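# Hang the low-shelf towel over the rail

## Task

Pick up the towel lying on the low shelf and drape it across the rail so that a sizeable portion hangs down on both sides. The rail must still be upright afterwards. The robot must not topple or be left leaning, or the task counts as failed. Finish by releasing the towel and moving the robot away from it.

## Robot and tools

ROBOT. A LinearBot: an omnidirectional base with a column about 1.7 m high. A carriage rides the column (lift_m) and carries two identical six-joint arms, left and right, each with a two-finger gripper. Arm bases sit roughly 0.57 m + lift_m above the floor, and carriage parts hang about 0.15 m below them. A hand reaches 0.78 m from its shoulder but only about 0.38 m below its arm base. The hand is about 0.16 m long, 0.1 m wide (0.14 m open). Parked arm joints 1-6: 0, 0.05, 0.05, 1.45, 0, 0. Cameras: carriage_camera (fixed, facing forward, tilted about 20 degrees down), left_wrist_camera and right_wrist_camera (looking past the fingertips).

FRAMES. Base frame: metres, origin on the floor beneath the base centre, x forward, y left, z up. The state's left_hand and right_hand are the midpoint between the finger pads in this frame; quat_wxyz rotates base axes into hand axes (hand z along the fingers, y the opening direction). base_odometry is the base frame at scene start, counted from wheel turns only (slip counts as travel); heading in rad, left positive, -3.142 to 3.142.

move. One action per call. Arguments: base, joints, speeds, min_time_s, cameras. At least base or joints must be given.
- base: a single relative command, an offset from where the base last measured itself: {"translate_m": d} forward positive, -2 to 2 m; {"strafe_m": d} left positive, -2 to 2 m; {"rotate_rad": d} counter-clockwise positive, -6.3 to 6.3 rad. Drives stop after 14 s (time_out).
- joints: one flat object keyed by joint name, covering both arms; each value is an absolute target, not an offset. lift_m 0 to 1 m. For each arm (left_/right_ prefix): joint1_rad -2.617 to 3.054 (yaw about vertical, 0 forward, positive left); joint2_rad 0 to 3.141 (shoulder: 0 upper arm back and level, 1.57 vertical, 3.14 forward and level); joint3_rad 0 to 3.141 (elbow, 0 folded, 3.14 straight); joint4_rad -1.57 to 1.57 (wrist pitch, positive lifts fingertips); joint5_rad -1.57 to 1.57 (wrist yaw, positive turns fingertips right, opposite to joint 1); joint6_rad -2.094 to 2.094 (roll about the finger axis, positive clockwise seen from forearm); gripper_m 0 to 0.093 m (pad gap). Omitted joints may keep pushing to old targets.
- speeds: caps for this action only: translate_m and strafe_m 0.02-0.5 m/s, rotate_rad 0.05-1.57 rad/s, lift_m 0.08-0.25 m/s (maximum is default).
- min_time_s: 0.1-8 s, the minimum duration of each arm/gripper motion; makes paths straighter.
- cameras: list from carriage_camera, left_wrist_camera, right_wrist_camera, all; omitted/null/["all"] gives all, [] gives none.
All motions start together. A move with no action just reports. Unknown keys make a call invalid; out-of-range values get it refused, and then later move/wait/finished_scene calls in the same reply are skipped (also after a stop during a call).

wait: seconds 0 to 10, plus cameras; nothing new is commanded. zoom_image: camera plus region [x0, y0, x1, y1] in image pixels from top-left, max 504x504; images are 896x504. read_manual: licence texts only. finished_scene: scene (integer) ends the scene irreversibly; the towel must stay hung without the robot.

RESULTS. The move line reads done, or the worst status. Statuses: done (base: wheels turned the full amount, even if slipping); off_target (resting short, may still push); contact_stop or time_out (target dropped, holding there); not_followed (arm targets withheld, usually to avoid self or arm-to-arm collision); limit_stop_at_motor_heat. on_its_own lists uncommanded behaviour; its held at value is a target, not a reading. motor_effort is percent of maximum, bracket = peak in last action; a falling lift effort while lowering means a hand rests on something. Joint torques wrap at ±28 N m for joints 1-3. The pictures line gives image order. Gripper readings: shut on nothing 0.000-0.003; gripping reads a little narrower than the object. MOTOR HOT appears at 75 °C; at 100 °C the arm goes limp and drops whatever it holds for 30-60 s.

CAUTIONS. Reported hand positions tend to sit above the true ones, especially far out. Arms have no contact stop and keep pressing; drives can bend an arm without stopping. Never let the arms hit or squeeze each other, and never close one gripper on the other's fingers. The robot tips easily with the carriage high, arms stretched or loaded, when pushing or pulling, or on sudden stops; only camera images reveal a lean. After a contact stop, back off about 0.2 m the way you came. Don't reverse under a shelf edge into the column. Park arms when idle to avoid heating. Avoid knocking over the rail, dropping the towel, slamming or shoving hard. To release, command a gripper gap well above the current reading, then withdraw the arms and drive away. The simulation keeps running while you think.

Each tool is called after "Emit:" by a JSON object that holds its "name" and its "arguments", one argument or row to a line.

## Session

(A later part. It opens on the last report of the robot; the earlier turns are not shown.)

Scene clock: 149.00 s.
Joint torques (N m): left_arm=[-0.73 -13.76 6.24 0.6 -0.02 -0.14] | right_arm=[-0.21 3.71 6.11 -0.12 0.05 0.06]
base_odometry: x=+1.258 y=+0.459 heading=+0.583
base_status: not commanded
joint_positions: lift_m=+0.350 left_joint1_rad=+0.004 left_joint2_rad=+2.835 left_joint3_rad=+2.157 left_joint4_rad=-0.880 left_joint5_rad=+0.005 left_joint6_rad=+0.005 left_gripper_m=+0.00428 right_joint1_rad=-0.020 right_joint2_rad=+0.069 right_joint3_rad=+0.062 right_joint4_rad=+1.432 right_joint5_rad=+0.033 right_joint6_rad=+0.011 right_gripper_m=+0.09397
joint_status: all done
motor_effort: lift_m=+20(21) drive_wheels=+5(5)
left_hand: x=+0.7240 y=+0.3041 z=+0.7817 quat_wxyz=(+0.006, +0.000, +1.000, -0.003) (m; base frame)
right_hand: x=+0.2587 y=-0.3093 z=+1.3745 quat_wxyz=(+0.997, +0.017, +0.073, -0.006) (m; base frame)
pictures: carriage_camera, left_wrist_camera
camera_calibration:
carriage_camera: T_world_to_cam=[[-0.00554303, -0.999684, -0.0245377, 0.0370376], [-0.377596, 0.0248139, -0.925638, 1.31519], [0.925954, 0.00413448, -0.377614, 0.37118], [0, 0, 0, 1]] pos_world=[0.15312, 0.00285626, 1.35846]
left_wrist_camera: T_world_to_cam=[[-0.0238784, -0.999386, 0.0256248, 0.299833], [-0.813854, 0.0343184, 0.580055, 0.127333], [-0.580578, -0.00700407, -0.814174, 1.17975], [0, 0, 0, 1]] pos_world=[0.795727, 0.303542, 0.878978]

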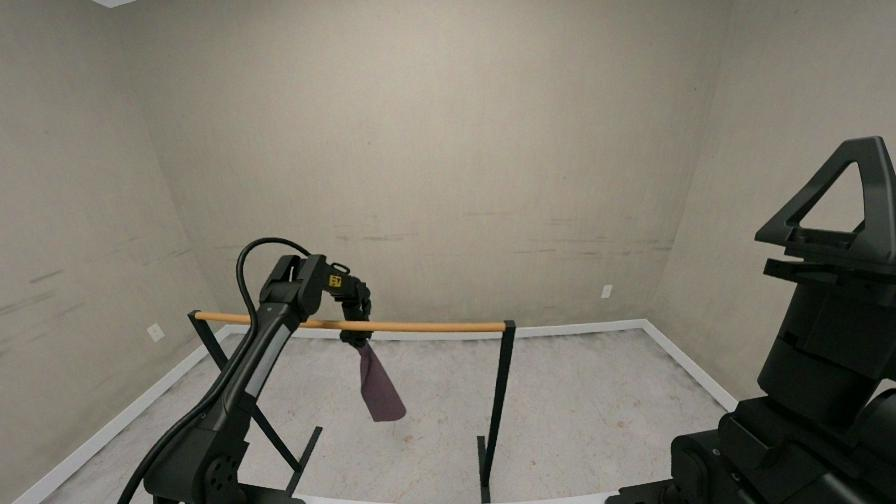

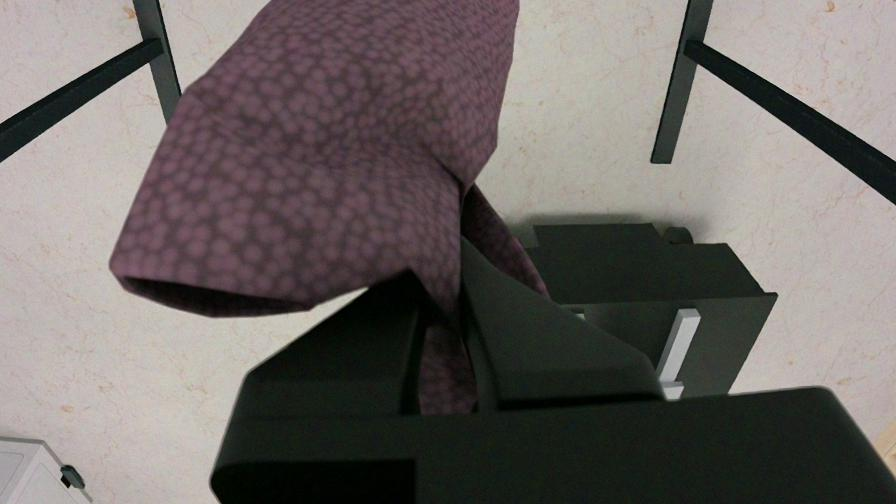

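Emit:
{"name": "move", "arguments": {
  "joints": {"lift_m": 0.655},
  "speeds": {"lift_m": 0.15},
  "cameras": []
}}

Emit:
{"name": "move", "arguments": {
  "base": {"translate_m": -0.14},
  "speeds": {"translate_m": 0.1},
  "cameras": ["carriage_camera", "left_wrist_camera"]
}}

Emit:
{"name": "zoom_image", "arguments": {
  "camera": "carriage_camera",
  "region": [260, 270, 540, 470]
}}

Scene clock: 161.97 s.
Joint torques (N m): left_arm=[-0.73 -14 6.15 0.58 -0.04 -0.13] | right_arm=[-0.16 3.88 6.06 -0.14 0.04 0.06]
move: done
base_odometry: x=+1.258 y=+0.459 heading=+0.583
base_status: not commanded
joint_positions: lift_m=+0.655 left_joint1_rad=+0.004 left_joint2_rad=+2.836 left_joint3_rad=+2.158 left_joint4_rad=-0.879 left_joint5_rad=+0.005 left_joint6_rad=+0.005 left_gripper_m=+0.00428 right_joint1_rad=-0.020 right_joint2_rad=+0.069 right_joint3_rad=+0.062 right_joint4_rad=+1.432 right_joint5_rad=+0.033 right_joint6_rad=+0.011 right_gripper_m=+0.09397
joint_status: all done
motor_effort: lift_m=+25(30) drive_wheels=+5(5)
left_hand: x=+0.7242 y=+0.3041 z=+1.0857 quat_wxyz=(+0.006, +0.000, +1.000, -0.003) (m; base frame)
right_hand: x=+0.2587 y=-0.3093 z=+1.6790 quat_wxyz=(+0.997, +0.017, +0.073, -0.006) (m; base frame)
pictures: none
No camera images: "cameras" was empty.

Scene clock: 164.07 s.
Joint torques (N m): left_arm=[-0.76 -13.93 6 0.55 -0.04 -0.13] | right_arm=[-0.17 3.6 5.98 -0.15 0.05 0.07]
move: done
base_odometry: x=+1.141 y=+0.382 heading=+0.583
base_status: done
joint_positions: lift_m=+0.655 left_joint1_rad=+0.004 left_joint2_rad=+2.836 left_joint3_rad=+2.158 left_joint4_rad=-0.878 left_joint5_rad=+0.005 left_joint6_rad=+0.005 left_gripper_m=+0.00428 right_joint1_rad=-0.020 right_joint2_rad=+0.069 right_joint3_rad=+0.062 right_joint4_rad=+1.431 right_joint5_rad=+0.033 right_joint6_rad=+0.011 right_gripper_m=+0.09397
joint_status: not commanded
motor_effort: lift_m=+24(25) drive_wheels=-4(11)
left_hand: x=+0.7245 y=+0.3041 z=+1.0857 quat_wxyz=(+0.007, +0.000, +1.000, -0.003) (m; base frame)
right_hand: x=+0.2588 y=-0.3093 z=+1.6789 quat_wxyz=(+0.997, +0.017, +0.073, -0.006) (m; base frame)
pictures: carriage_camera, left_wrist_camera
camera_calibration:
carriage_camera: T_world_to_cam=[[-0.00554303, -0.999684, -0.0245377, 0.0445093], [-0.377596, 0.0248139, -0.925638, 1.59705], [0.925954, 0.00413448, -0.377614, 0.486163], [0, 0, 0, 1]] pos_world=[0.15312, 0.00285626, 1.66296]
left_wrist_camera: T_world_to_cam=[[-0.0239157, -0.999387, 0.0255848, 0.292125], [-0.81477, 0.0343145, 0.578767, -0.0465584], [-0.57929, -0.00700414, -0.815091, 1.42757], [0, 0, 0, 1]] pos_world=[0.796029, 0.303542, 1.18307]

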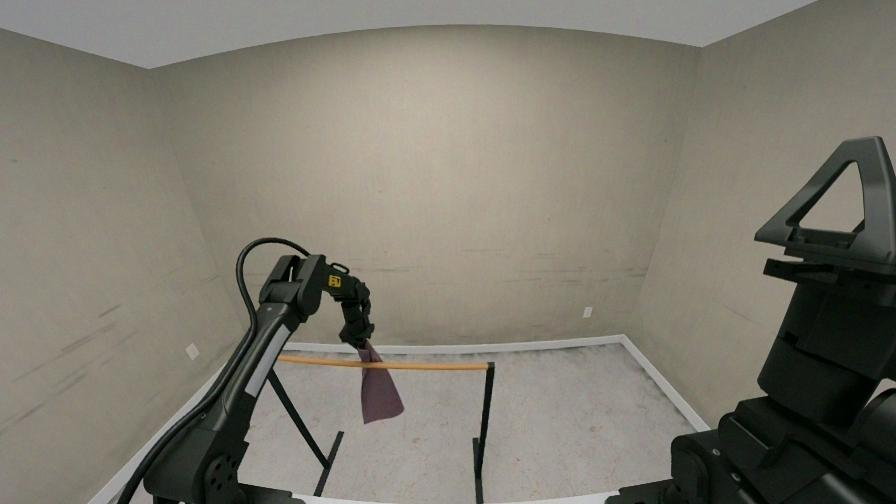

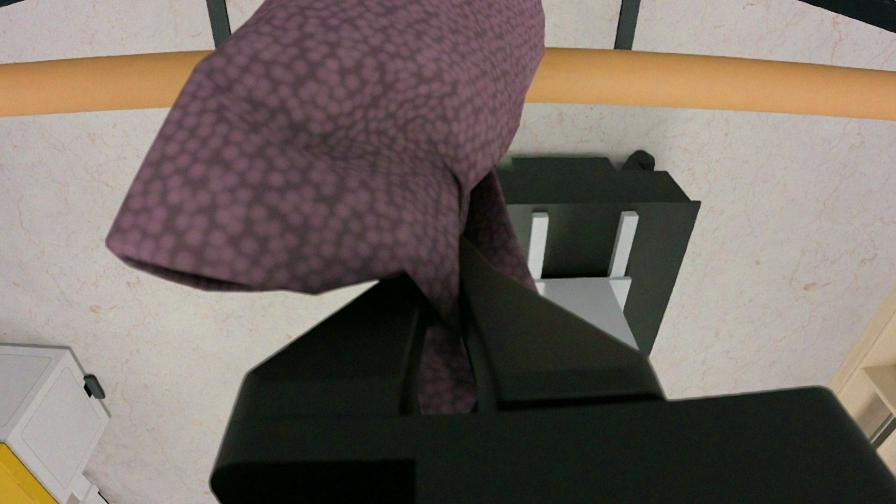

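Scaled by 1.800 from the camera's 896x504 image, which has a finer 1280x720 frame.

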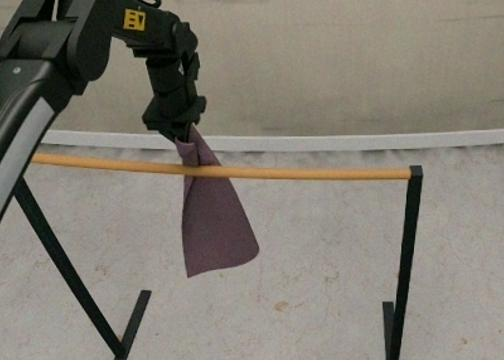

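Emit:
{"name": "move", "arguments": {
  "base": {"translate_m": -0.13},
  "speeds": {"translate_m": 0.08},
  "cameras": ["carriage_camera", "left_wrist_camera"]
}}

Scene clock: 179.53 s.
Joint torques (N m): left_arm=[-0.72 -13.93 6.16 0.46 -0.03 -0.14] | right_arm=[-0.23 3.82 5.93 -0.12 0.05 0.07]
move: done
base_odometry: x=+1.032 y=+0.311 heading=+0.583
base_status: done
joint_positions: lift_m=+0.655 left_joint1_rad=+0.004 left_joint2_rad=+2.836 left_joint3_rad=+2.158 left_joint4_rad=-0.865 left_joint5_rad=+0.005 left_joint6_rad=+0.005 left_gripper_m=+0.00428 right_joint1_rad=-0.020 right_joint2_rad=+0.069 right_joint3_rad=+0.062 right_joint4_rad=+1.431 right_joint5_rad=+0.033 right_joint6_rad=+0.011 right_gripper_m=+0.09397
joint_status: not commanded
motor_effort: lift_m=+24(25) drive_wheels=+2(7)
left_hand: x=+0.7277 y=+0.3041 z=+1.0858 quat_wxyz=(+0.013, +0.000, +1.000, -0.003) (m; base frame)
right_hand: x=+0.2590 y=-0.3093 z=+1.6789 quat_wxyz=(+0.997, +0.017, +0.074, -0.006) (m; base frame)
pictures: carriage_camera, left_wrist_camera
camera_calibration:
carriage_camera: T_world_to_cam=[[-0.00554303, -0.999684, -0.0245377, 0.0445093], [-0.377596, 0.0248139, -0.925638, 1.59705], [0.925954, 0.00413448, -0.377614, 0.486163], [0, 0, 0, 1]] pos_world=[0.15312, 0.00285626, 1.66296]
left_wrist_camera: T_world_to_cam=[[-0.0242482, -0.999386, 0.0252749, 0.292776], [-0.8222, 0.0343182, 0.568163, -0.027123], [-0.568682, -0.00700411, -0.822528, 1.42988], [0, 0, 0, 1]] pos_world=[0.797944, 0.303542, 1.18412]

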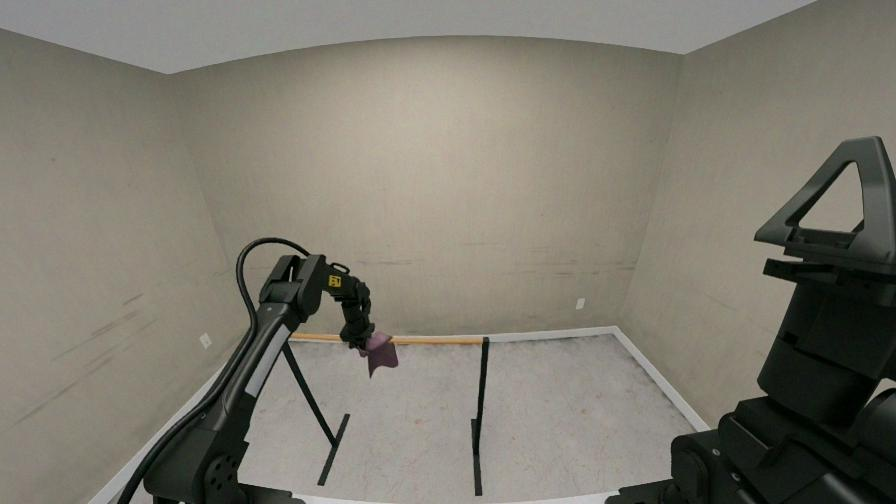

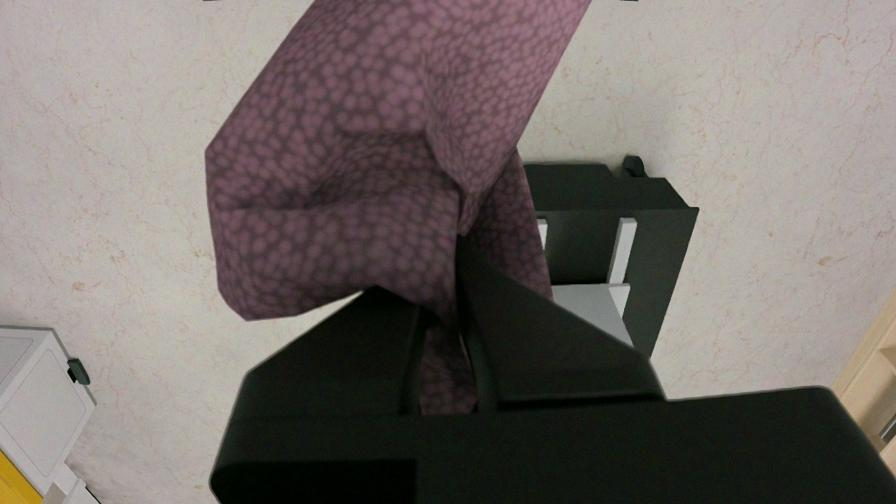

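Emit:
{"name": "zoom_image", "arguments": {
  "camera": "carriage_camera",
  "region": [280, 230, 500, 400]
}}

Emit:
{"name": "move", "arguments": {
  "joints": {"lift_m": 0.515},
  "speeds": {"lift_m": 0.08},
  "cameras": ["carriage_camera", "left_wrist_camera"]
}}

Emit:
{"name": "zoom_image", "arguments": {
  "camera": "carriage_camera",
  "region": [280, 200, 500, 370]
}}

Scaled by 2.291 from the camera's 896x504 image, which has a finer 1280x720 frame.

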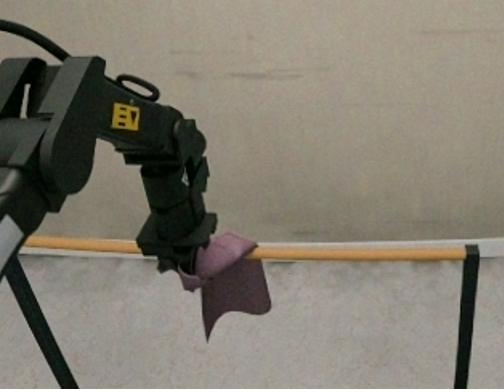

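Scene clock: 184.33 s.
Joint torques (N m): left_arm=[-0.72 -13.94 6.08 0.46 -0.02 -0.13] | right_arm=[-0.23 3.74 6.05 -0.14 0.05 0.05]
move: done
base_odometry: x=+1.032 y=+0.311 heading=+0.583
base_status: not commanded
joint_positions: lift_m=+0.515 left_joint1_rad=+0.004 left_joint2_rad=+2.836 left_joint3_rad=+2.160 left_joint4_rad=-0.862 left_joint5_rad=+0.005 left_joint6_rad=+0.005 left_gripper_m=+0.00428 right_joint1_rad=-0.020 right_joint2_rad=+0.069 right_joint3_rad=+0.062 right_joint4_rad=+1.431 right_joint5_rad=+0.033 right_joint6_rad=+0.011 right_gripper_m=+0.09397
joint_status: all done
motor_effort: lift_m=+20(21) drive_wheels=+2(2)
left_hand: x=+0.7291 y=+0.3041 z=+0.9469 quat_wxyz=(+0.016, +0.000, +1.000, -0.003) (m; base frame)
right_hand: x=+0.2590 y=-0.3093 z=+1.5395 quat_wxyz=(+0.997, +0.017, +0.074, -0.006) (m; base frame)
pictures: carriage_camera, left_wrist_camera
camera_calibration:
carriage_camera: T_world_to_cam=[[-0.00554303, -0.999684, -0.0245377, 0.0410863], [-0.377596, 0.0248139, -0.925638, 1.46792], [0.925954, 0.00413448, -0.377614, 0.433486], [0, 0, 0, 1]] pos_world=[0.15312, 0.00285626, 1.52346]
left_wrist_camera: T_world_to_cam=[[-0.0244281, -0.999387, 0.0250737, 0.296654], [-0.824978, 0.0343183, 0.564122, 0.0587672], [-0.564637, -0.00690481, -0.82531, 1.3161], [0, 0, 0, 1]] pos_world=[0.79885, 0.303542, 1.0456]

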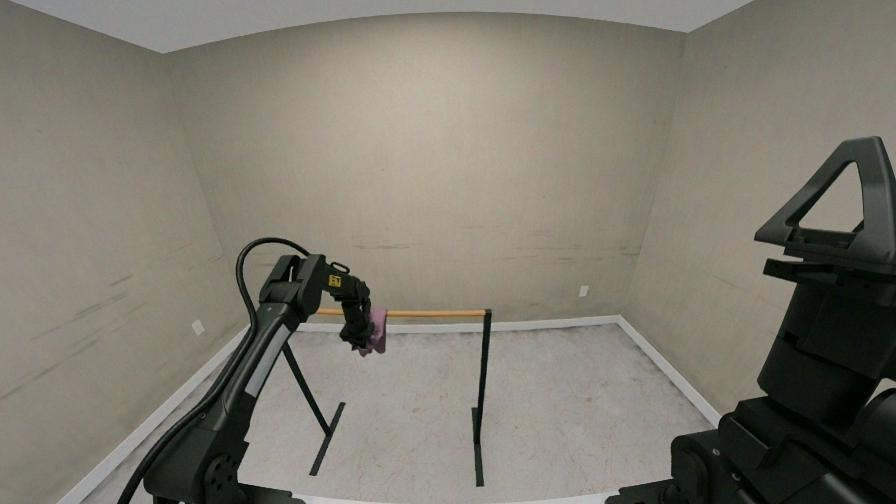

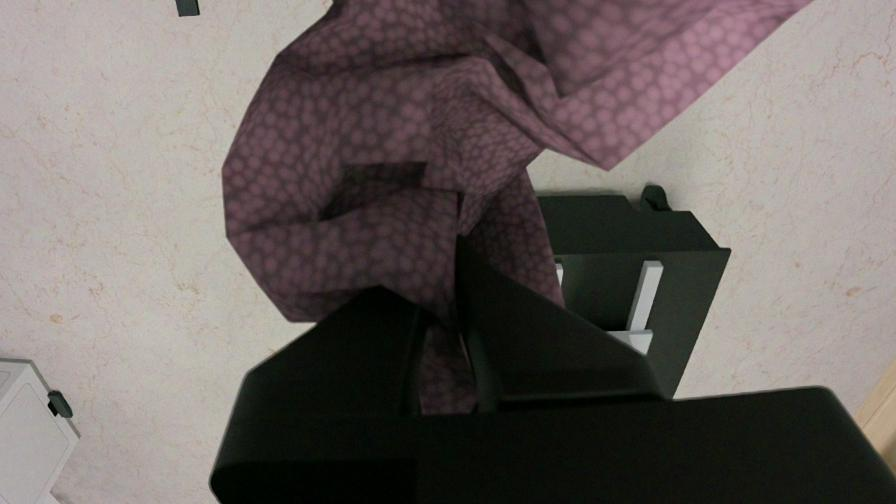

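Scaled by 2.291 from the camera's 896x504 image, which has a finer 1280x720 frame.

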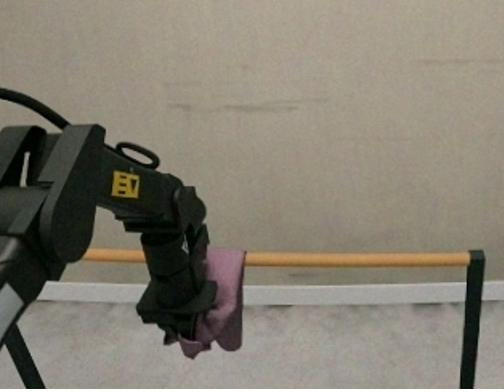

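Emit:
{"name": "zoom_image", "arguments": {
  "camera": "carriage_camera",
  "region": [335, 290, 415, 365]
}}

Scaled by 6.300 from the camera's 896x504 image, which has a finer 1280x720 frame.

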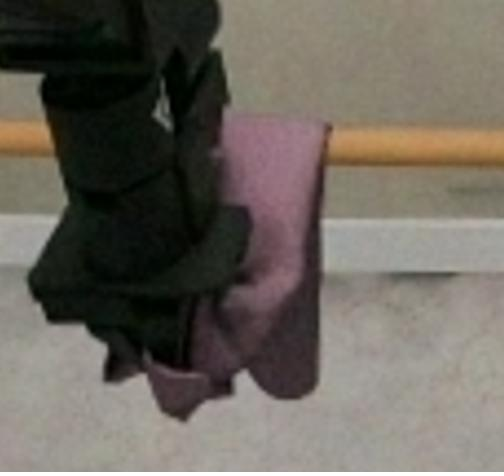

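Emit:
{"name": "move", "arguments": {
  "base": {"translate_m": 0.055},
  "speeds": {"translate_m": 0.08},
  "cameras": ["carriage_camera"]
}}

Emit:
{"name": "zoom_image", "arguments": {
  "camera": "carriage_camera",
  "region": [335, 290, 415, 365]
}}

Scene clock: 200.87 s.
Joint torques (N m): left_arm=[-0.73 -13.91 6 0.45 -0.03 -0.13] | right_arm=[-0.18 3.84 6.09 -0.09 0.05 0.06]
move: done
base_odometry: x=+1.078 y=+0.341 heading=+0.583
base_status: done
joint_positions: lift_m=+0.515 left_joint1_rad=+0.004 left_joint2_rad=+2.836 left_joint3_rad=+2.160 left_joint4_rad=-0.862 left_joint5_rad=+0.005 left_joint6_rad=+0.005 left_gripper_m=+0.00428 right_joint1_rad=-0.020 right_joint2_rad=+0.069 right_joint3_rad=+0.062 right_joint4_rad=+1.431 right_joint5_rad=+0.033 right_joint6_rad=+0.011 right_gripper_m=+0.09397
joint_status: not commanded
motor_effort: lift_m=+20(20) drive_wheels=+1(9)
left_hand: x=+0.7291 y=+0.3041 z=+0.9469 quat_wxyz=(+0.016, +0.000, +1.000, -0.003) (m; base frame)
right_hand: x=+0.2590 y=-0.3093 z=+1.5395 quat_wxyz=(+0.997, +0.017, +0.074, -0.006) (m; base frame)
pictures: carriage_camera
camera_calibration:
carriage_camera: T_world_to_cam=[[-0.00554303, -0.999684, -0.0245377, 0.0410863], [-0.377596, 0.0248139, -0.925638, 1.46792], [0.925954, 0.00413448, -0.377614, 0.433486], [0, 0, 0, 1]] pos_world=[0.15312, 0.00285626, 1.52346]

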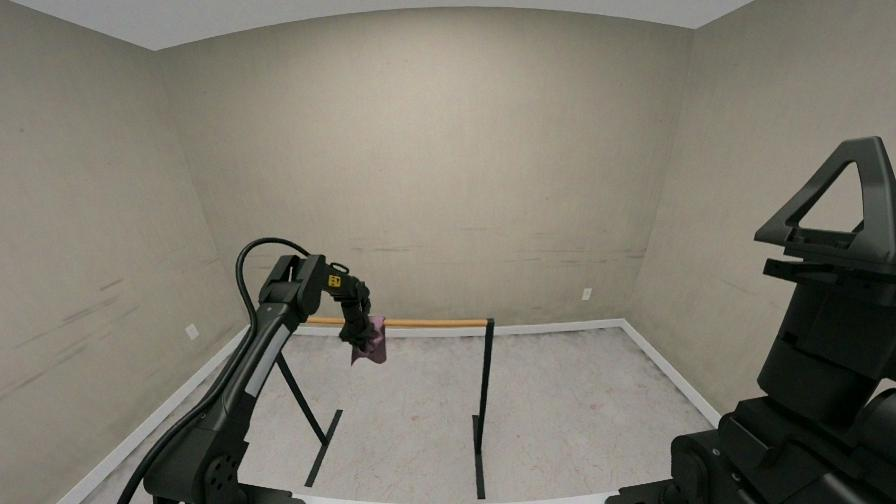

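Scaled by 6.300 from the camera's 896x504 image, which has a finer 1280x720 frame.

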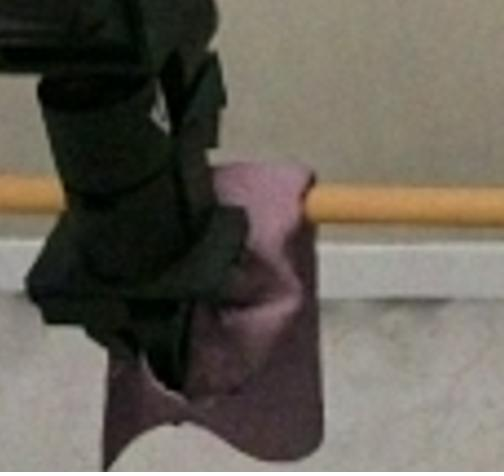

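Emit:
{"name": "move", "arguments": {
  "joints": {"left_gripper_m": 0.07},
  "min_time_s": 1.5,
  "cameras": ["carriage_camera", "left_wrist_camera"]
}}

Emit:
{"name": "zoom_image", "arguments": {
  "camera": "carriage_camera",
  "region": [335, 290, 415, 365]
}}

Scene clock: 208.17 s.
Joint torques (N m): left_arm=[-0.72 -14.01 5.98 0.43 -0.02 -0.12] | right_arm=[-0.18 3.71 6.12 -0.11 0.04 0.06]
move: done
base_odometry: x=+1.078 y=+0.341 heading=+0.583
base_status: not commanded
joint_positions: lift_m=+0.515 left_joint1_rad=+0.004 left_joint2_rad=+2.836 left_joint3_rad=+2.160 left_joint4_rad=-0.862 left_joint5_rad=+0.005 left_joint6_rad=+0.005 left_gripper_m=+0.06992 right_joint1_rad=-0.020 right_joint2_rad=+0.069 right_joint3_rad=+0.062 right_joint4_rad=+1.431 right_joint5_rad=+0.033 right_joint6_rad=+0.011 right_gripper_m=+0.09397
joint_status: all done
motor_effort: lift_m=+20(20) drive_wheels=+0(1)
left_hand: x=+0.7291 y=+0.3041 z=+0.9469 quat_wxyz=(+0.016, +0.000, +1.000, -0.003) (m; base frame)
right_hand: x=+0.2590 y=-0.3093 z=+1.5395 quat_wxyz=(+0.997, +0.017, +0.074, -0.006) (m; base frame)
pictures: carriage_camera, left_wrist_camera
camera_calibration:
carriage_camera: T_world_to_cam=[[-0.00554303, -0.999684, -0.0245377, 0.0410863], [-0.377596, 0.0248139, -0.925638, 1.46792], [0.925954, 0.00413448, -0.377614, 0.433486], [0, 0, 0, 1]] pos_world=[0.15312, 0.00285626, 1.52346]
left_wrist_camera: T_world_to_cam=[[-0.0244281, -0.999387, 0.0250737, 0.296654], [-0.824978, 0.0343183, 0.564122, 0.0587672], [-0.564637, -0.00690481, -0.82531, 1.3161], [0, 0, 0, 1]] pos_world=[0.79885, 0.303542, 1.0456]

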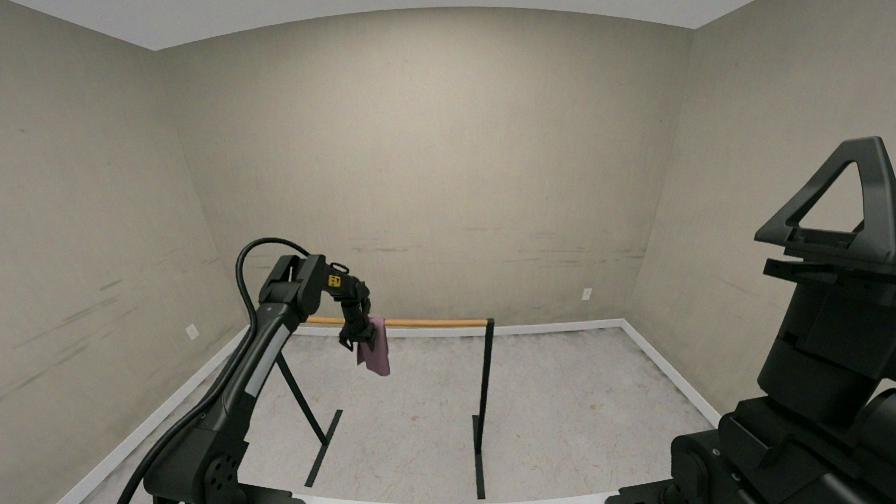

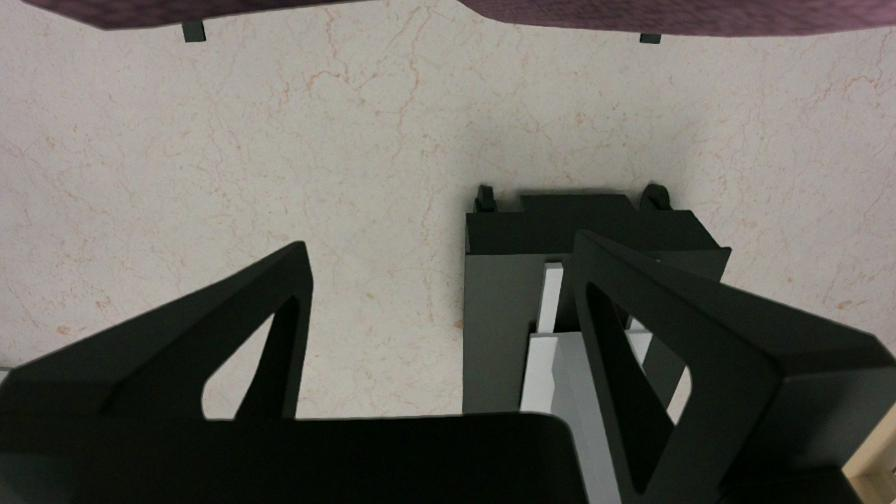

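Scaled by 6.300 from the camera's 896x504 image, which has a finer 1280x720 frame.

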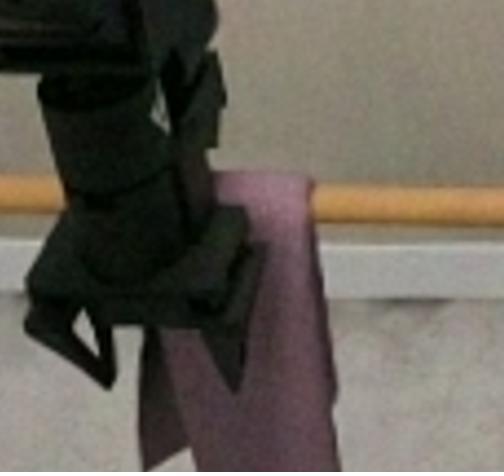

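Emit:
{"name": "move", "arguments": {
  "base": {"translate_m": -0.3},
  "speeds": {"translate_m": 0.15},
  "cameras": ["carriage_camera", "left_wrist_camera"]
}}

Emit:
{"name": "zoom_image", "arguments": {
  "camera": "carriage_camera",
  "region": [320, 270, 430, 370]
}}

Scene clock: 213.87 s.
Joint torques (N m): left_arm=[-0.65 -13.98 6 0.44 0 -0.14] | right_arm=[-0.21 3.77 6.01 -0.07 0.05 0.06]
move: done
base_odometry: x=+0.827 y=+0.176 heading=+0.583
base_status: done
joint_positions: lift_m=+0.515 left_joint1_rad=+0.004 left_joint2_rad=+2.836 left_joint3_rad=+2.160 left_joint4_rad=-0.862 left_joint5_rad=+0.005 left_joint6_rad=+0.005 left_gripper_m=+0.06992 right_joint1_rad=-0.020 right_joint2_rad=+0.069 right_joint3_rad=+0.062 right_joint4_rad=+1.431 right_joint5_rad=+0.033 right_joint6_rad=+0.011 right_gripper_m=+0.09397
joint_status: not commanded
motor_effort: lift_m=+20(20) drive_wheels=+2(10)
left_hand: x=+0.7291 y=+0.3041 z=+0.9469 quat_wxyz=(+0.016, +0.000, +1.000, -0.003) (m; base frame)
right_hand: x=+0.2590 y=-0.3093 z=+1.5395 quat_wxyz=(+0.997, +0.017, +0.074, -0.006) (m; base frame)
pictures: carriage_camera, left_wrist_camera
camera_calibration:
carriage_camera: T_world_to_cam=[[-0.00554303, -0.999684, -0.0245377, 0.0410863], [-0.377596, 0.0248139, -0.925638, 1.46792], [0.925954, 0.00413448, -0.377614, 0.433486], [0, 0, 0, 1]] pos_world=[0.15312, 0.00285626, 1.52346]
left_wrist_camera: T_world_to_cam=[[-0.0244281, -0.999387, 0.0250737, 0.296654], [-0.824978, 0.0343183, 0.564122, 0.0587672], [-0.564637, -0.00690481, -0.82531, 1.3161], [0, 0, 0, 1]] pos_world=[0.79885, 0.303542, 1.0456]

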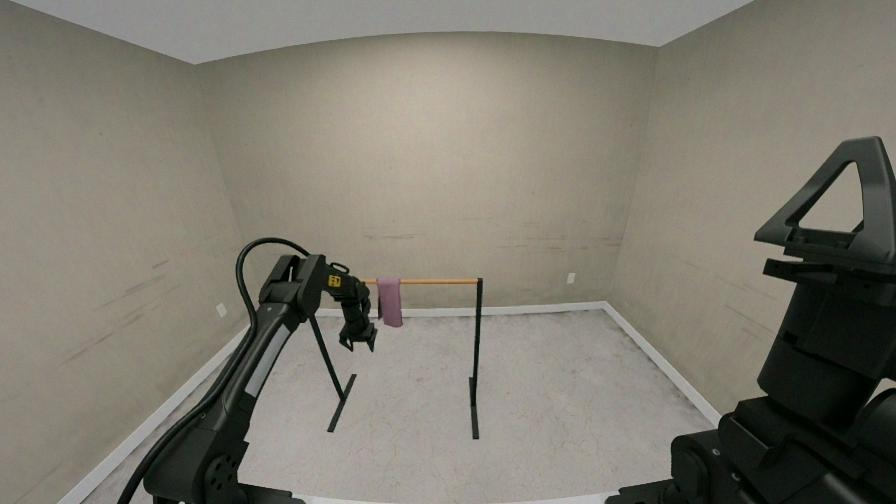

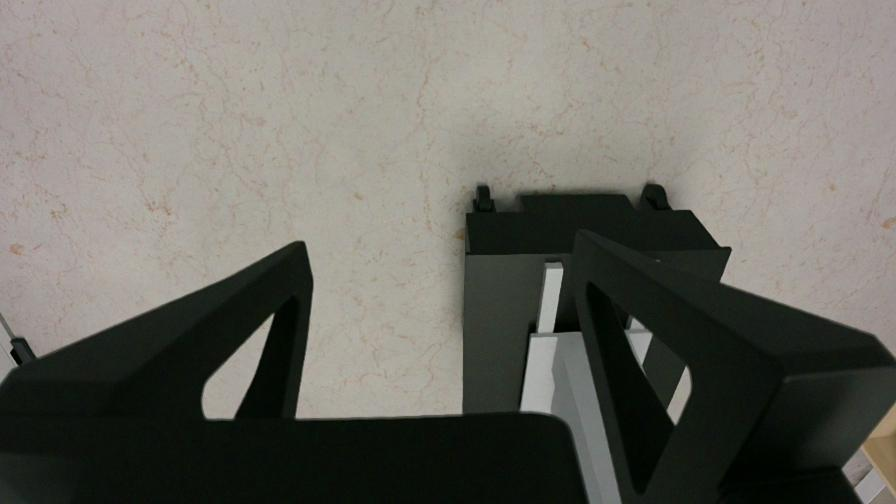

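Scaled by 4.582 from the camera's 896x504 image, which has a finer 1280x720 frame.

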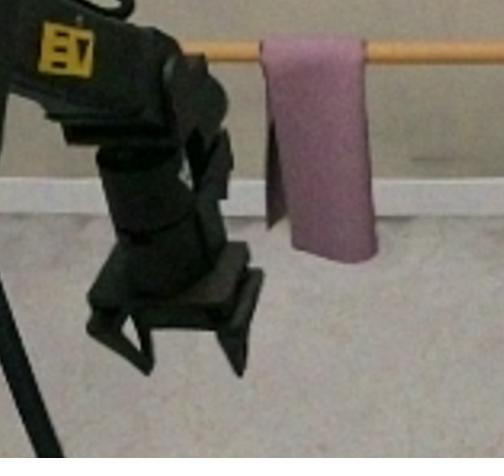

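Emit:
{"name": "move", "arguments": {
  "base": {"translate_m": -0.25},
  "speeds": {"translate_m": 0.25},
  "cameras": ["carriage_camera"]
}}

Emit:
{"name": "zoom_image", "arguments": {
  "camera": "carriage_camera",
  "region": [320, 240, 510, 440]
}}

Scene clock: 221.40 s.
Joint torques (N m): left_arm=[-0.79 -13.9 6.01 0.47 -0.03 -0.15] | right_arm=[-0.12 3.89 6.2 -0.13 0.05 0.08]
move: done
base_odometry: x=+0.619 y=+0.039 heading=+0.583
base_status: done
joint_positions: lift_m=+0.515 left_joint1_rad=+0.004 left_joint2_rad=+2.836 left_joint3_rad=+2.160 left_joint4_rad=-0.863 left_joint5_rad=+0.005 left_joint6_rad=+0.005 left_gripper_m=+0.06992 right_joint1_rad=-0.020 right_joint2_rad=+0.069 right_joint3_rad=+0.062 right_joint4_rad=+1.432 right_joint5_rad=+0.033 right_joint6_rad=+0.011 right_gripper_m=+0.09397
joint_status: not commanded
motor_effort: lift_m=+20(20) drive_wheels=-1(11)
left_hand: x=+0.7289 y=+0.3041 z=+0.9469 quat_wxyz=(+0.016, +0.000, +1.000, -0.003) (m; base frame)
right_hand: x=+0.2588 y=-0.3093 z=+1.5395 quat_wxyz=(+0.997, +0.017, +0.073, -0.006) (m; base frame)
pictures: carriage_camera
camera_calibration:
carriage_camera: T_world_to_cam=[[-0.00554303, -0.999684, -0.0245377, 0.0410863], [-0.377596, 0.0248139, -0.925638, 1.46792], [0.925954, 0.00413448, -0.377614, 0.433486], [0, 0, 0, 1]] pos_world=[0.15312, 0.00285626, 1.52346]

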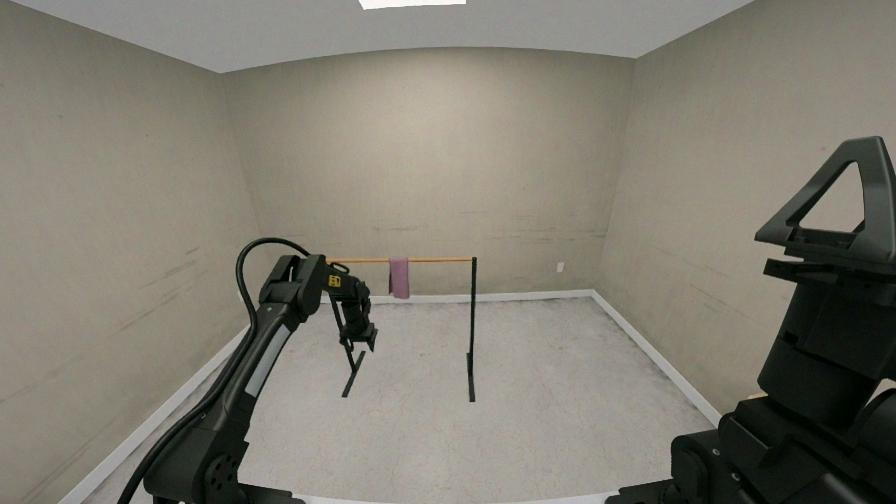

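Scaled by 2.520 from the camera's 896x504 image, which has a finer 1280x720 frame.

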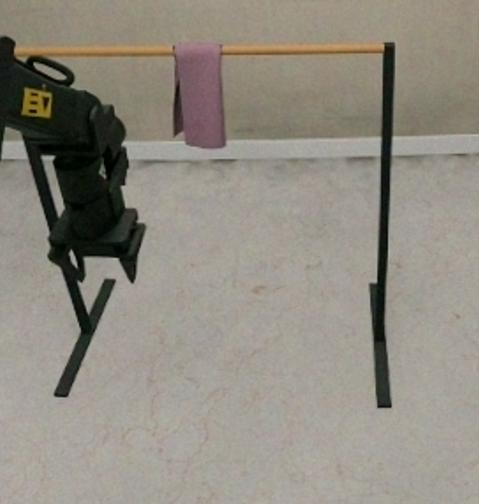

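The towel is hanging at rest on both sides of the rail, the rail is standing, and the robot is clear of it.

Emit:
{"name": "finished_scene", "arguments": {
  "scene": 2
}}

The scene is finished: the task was done.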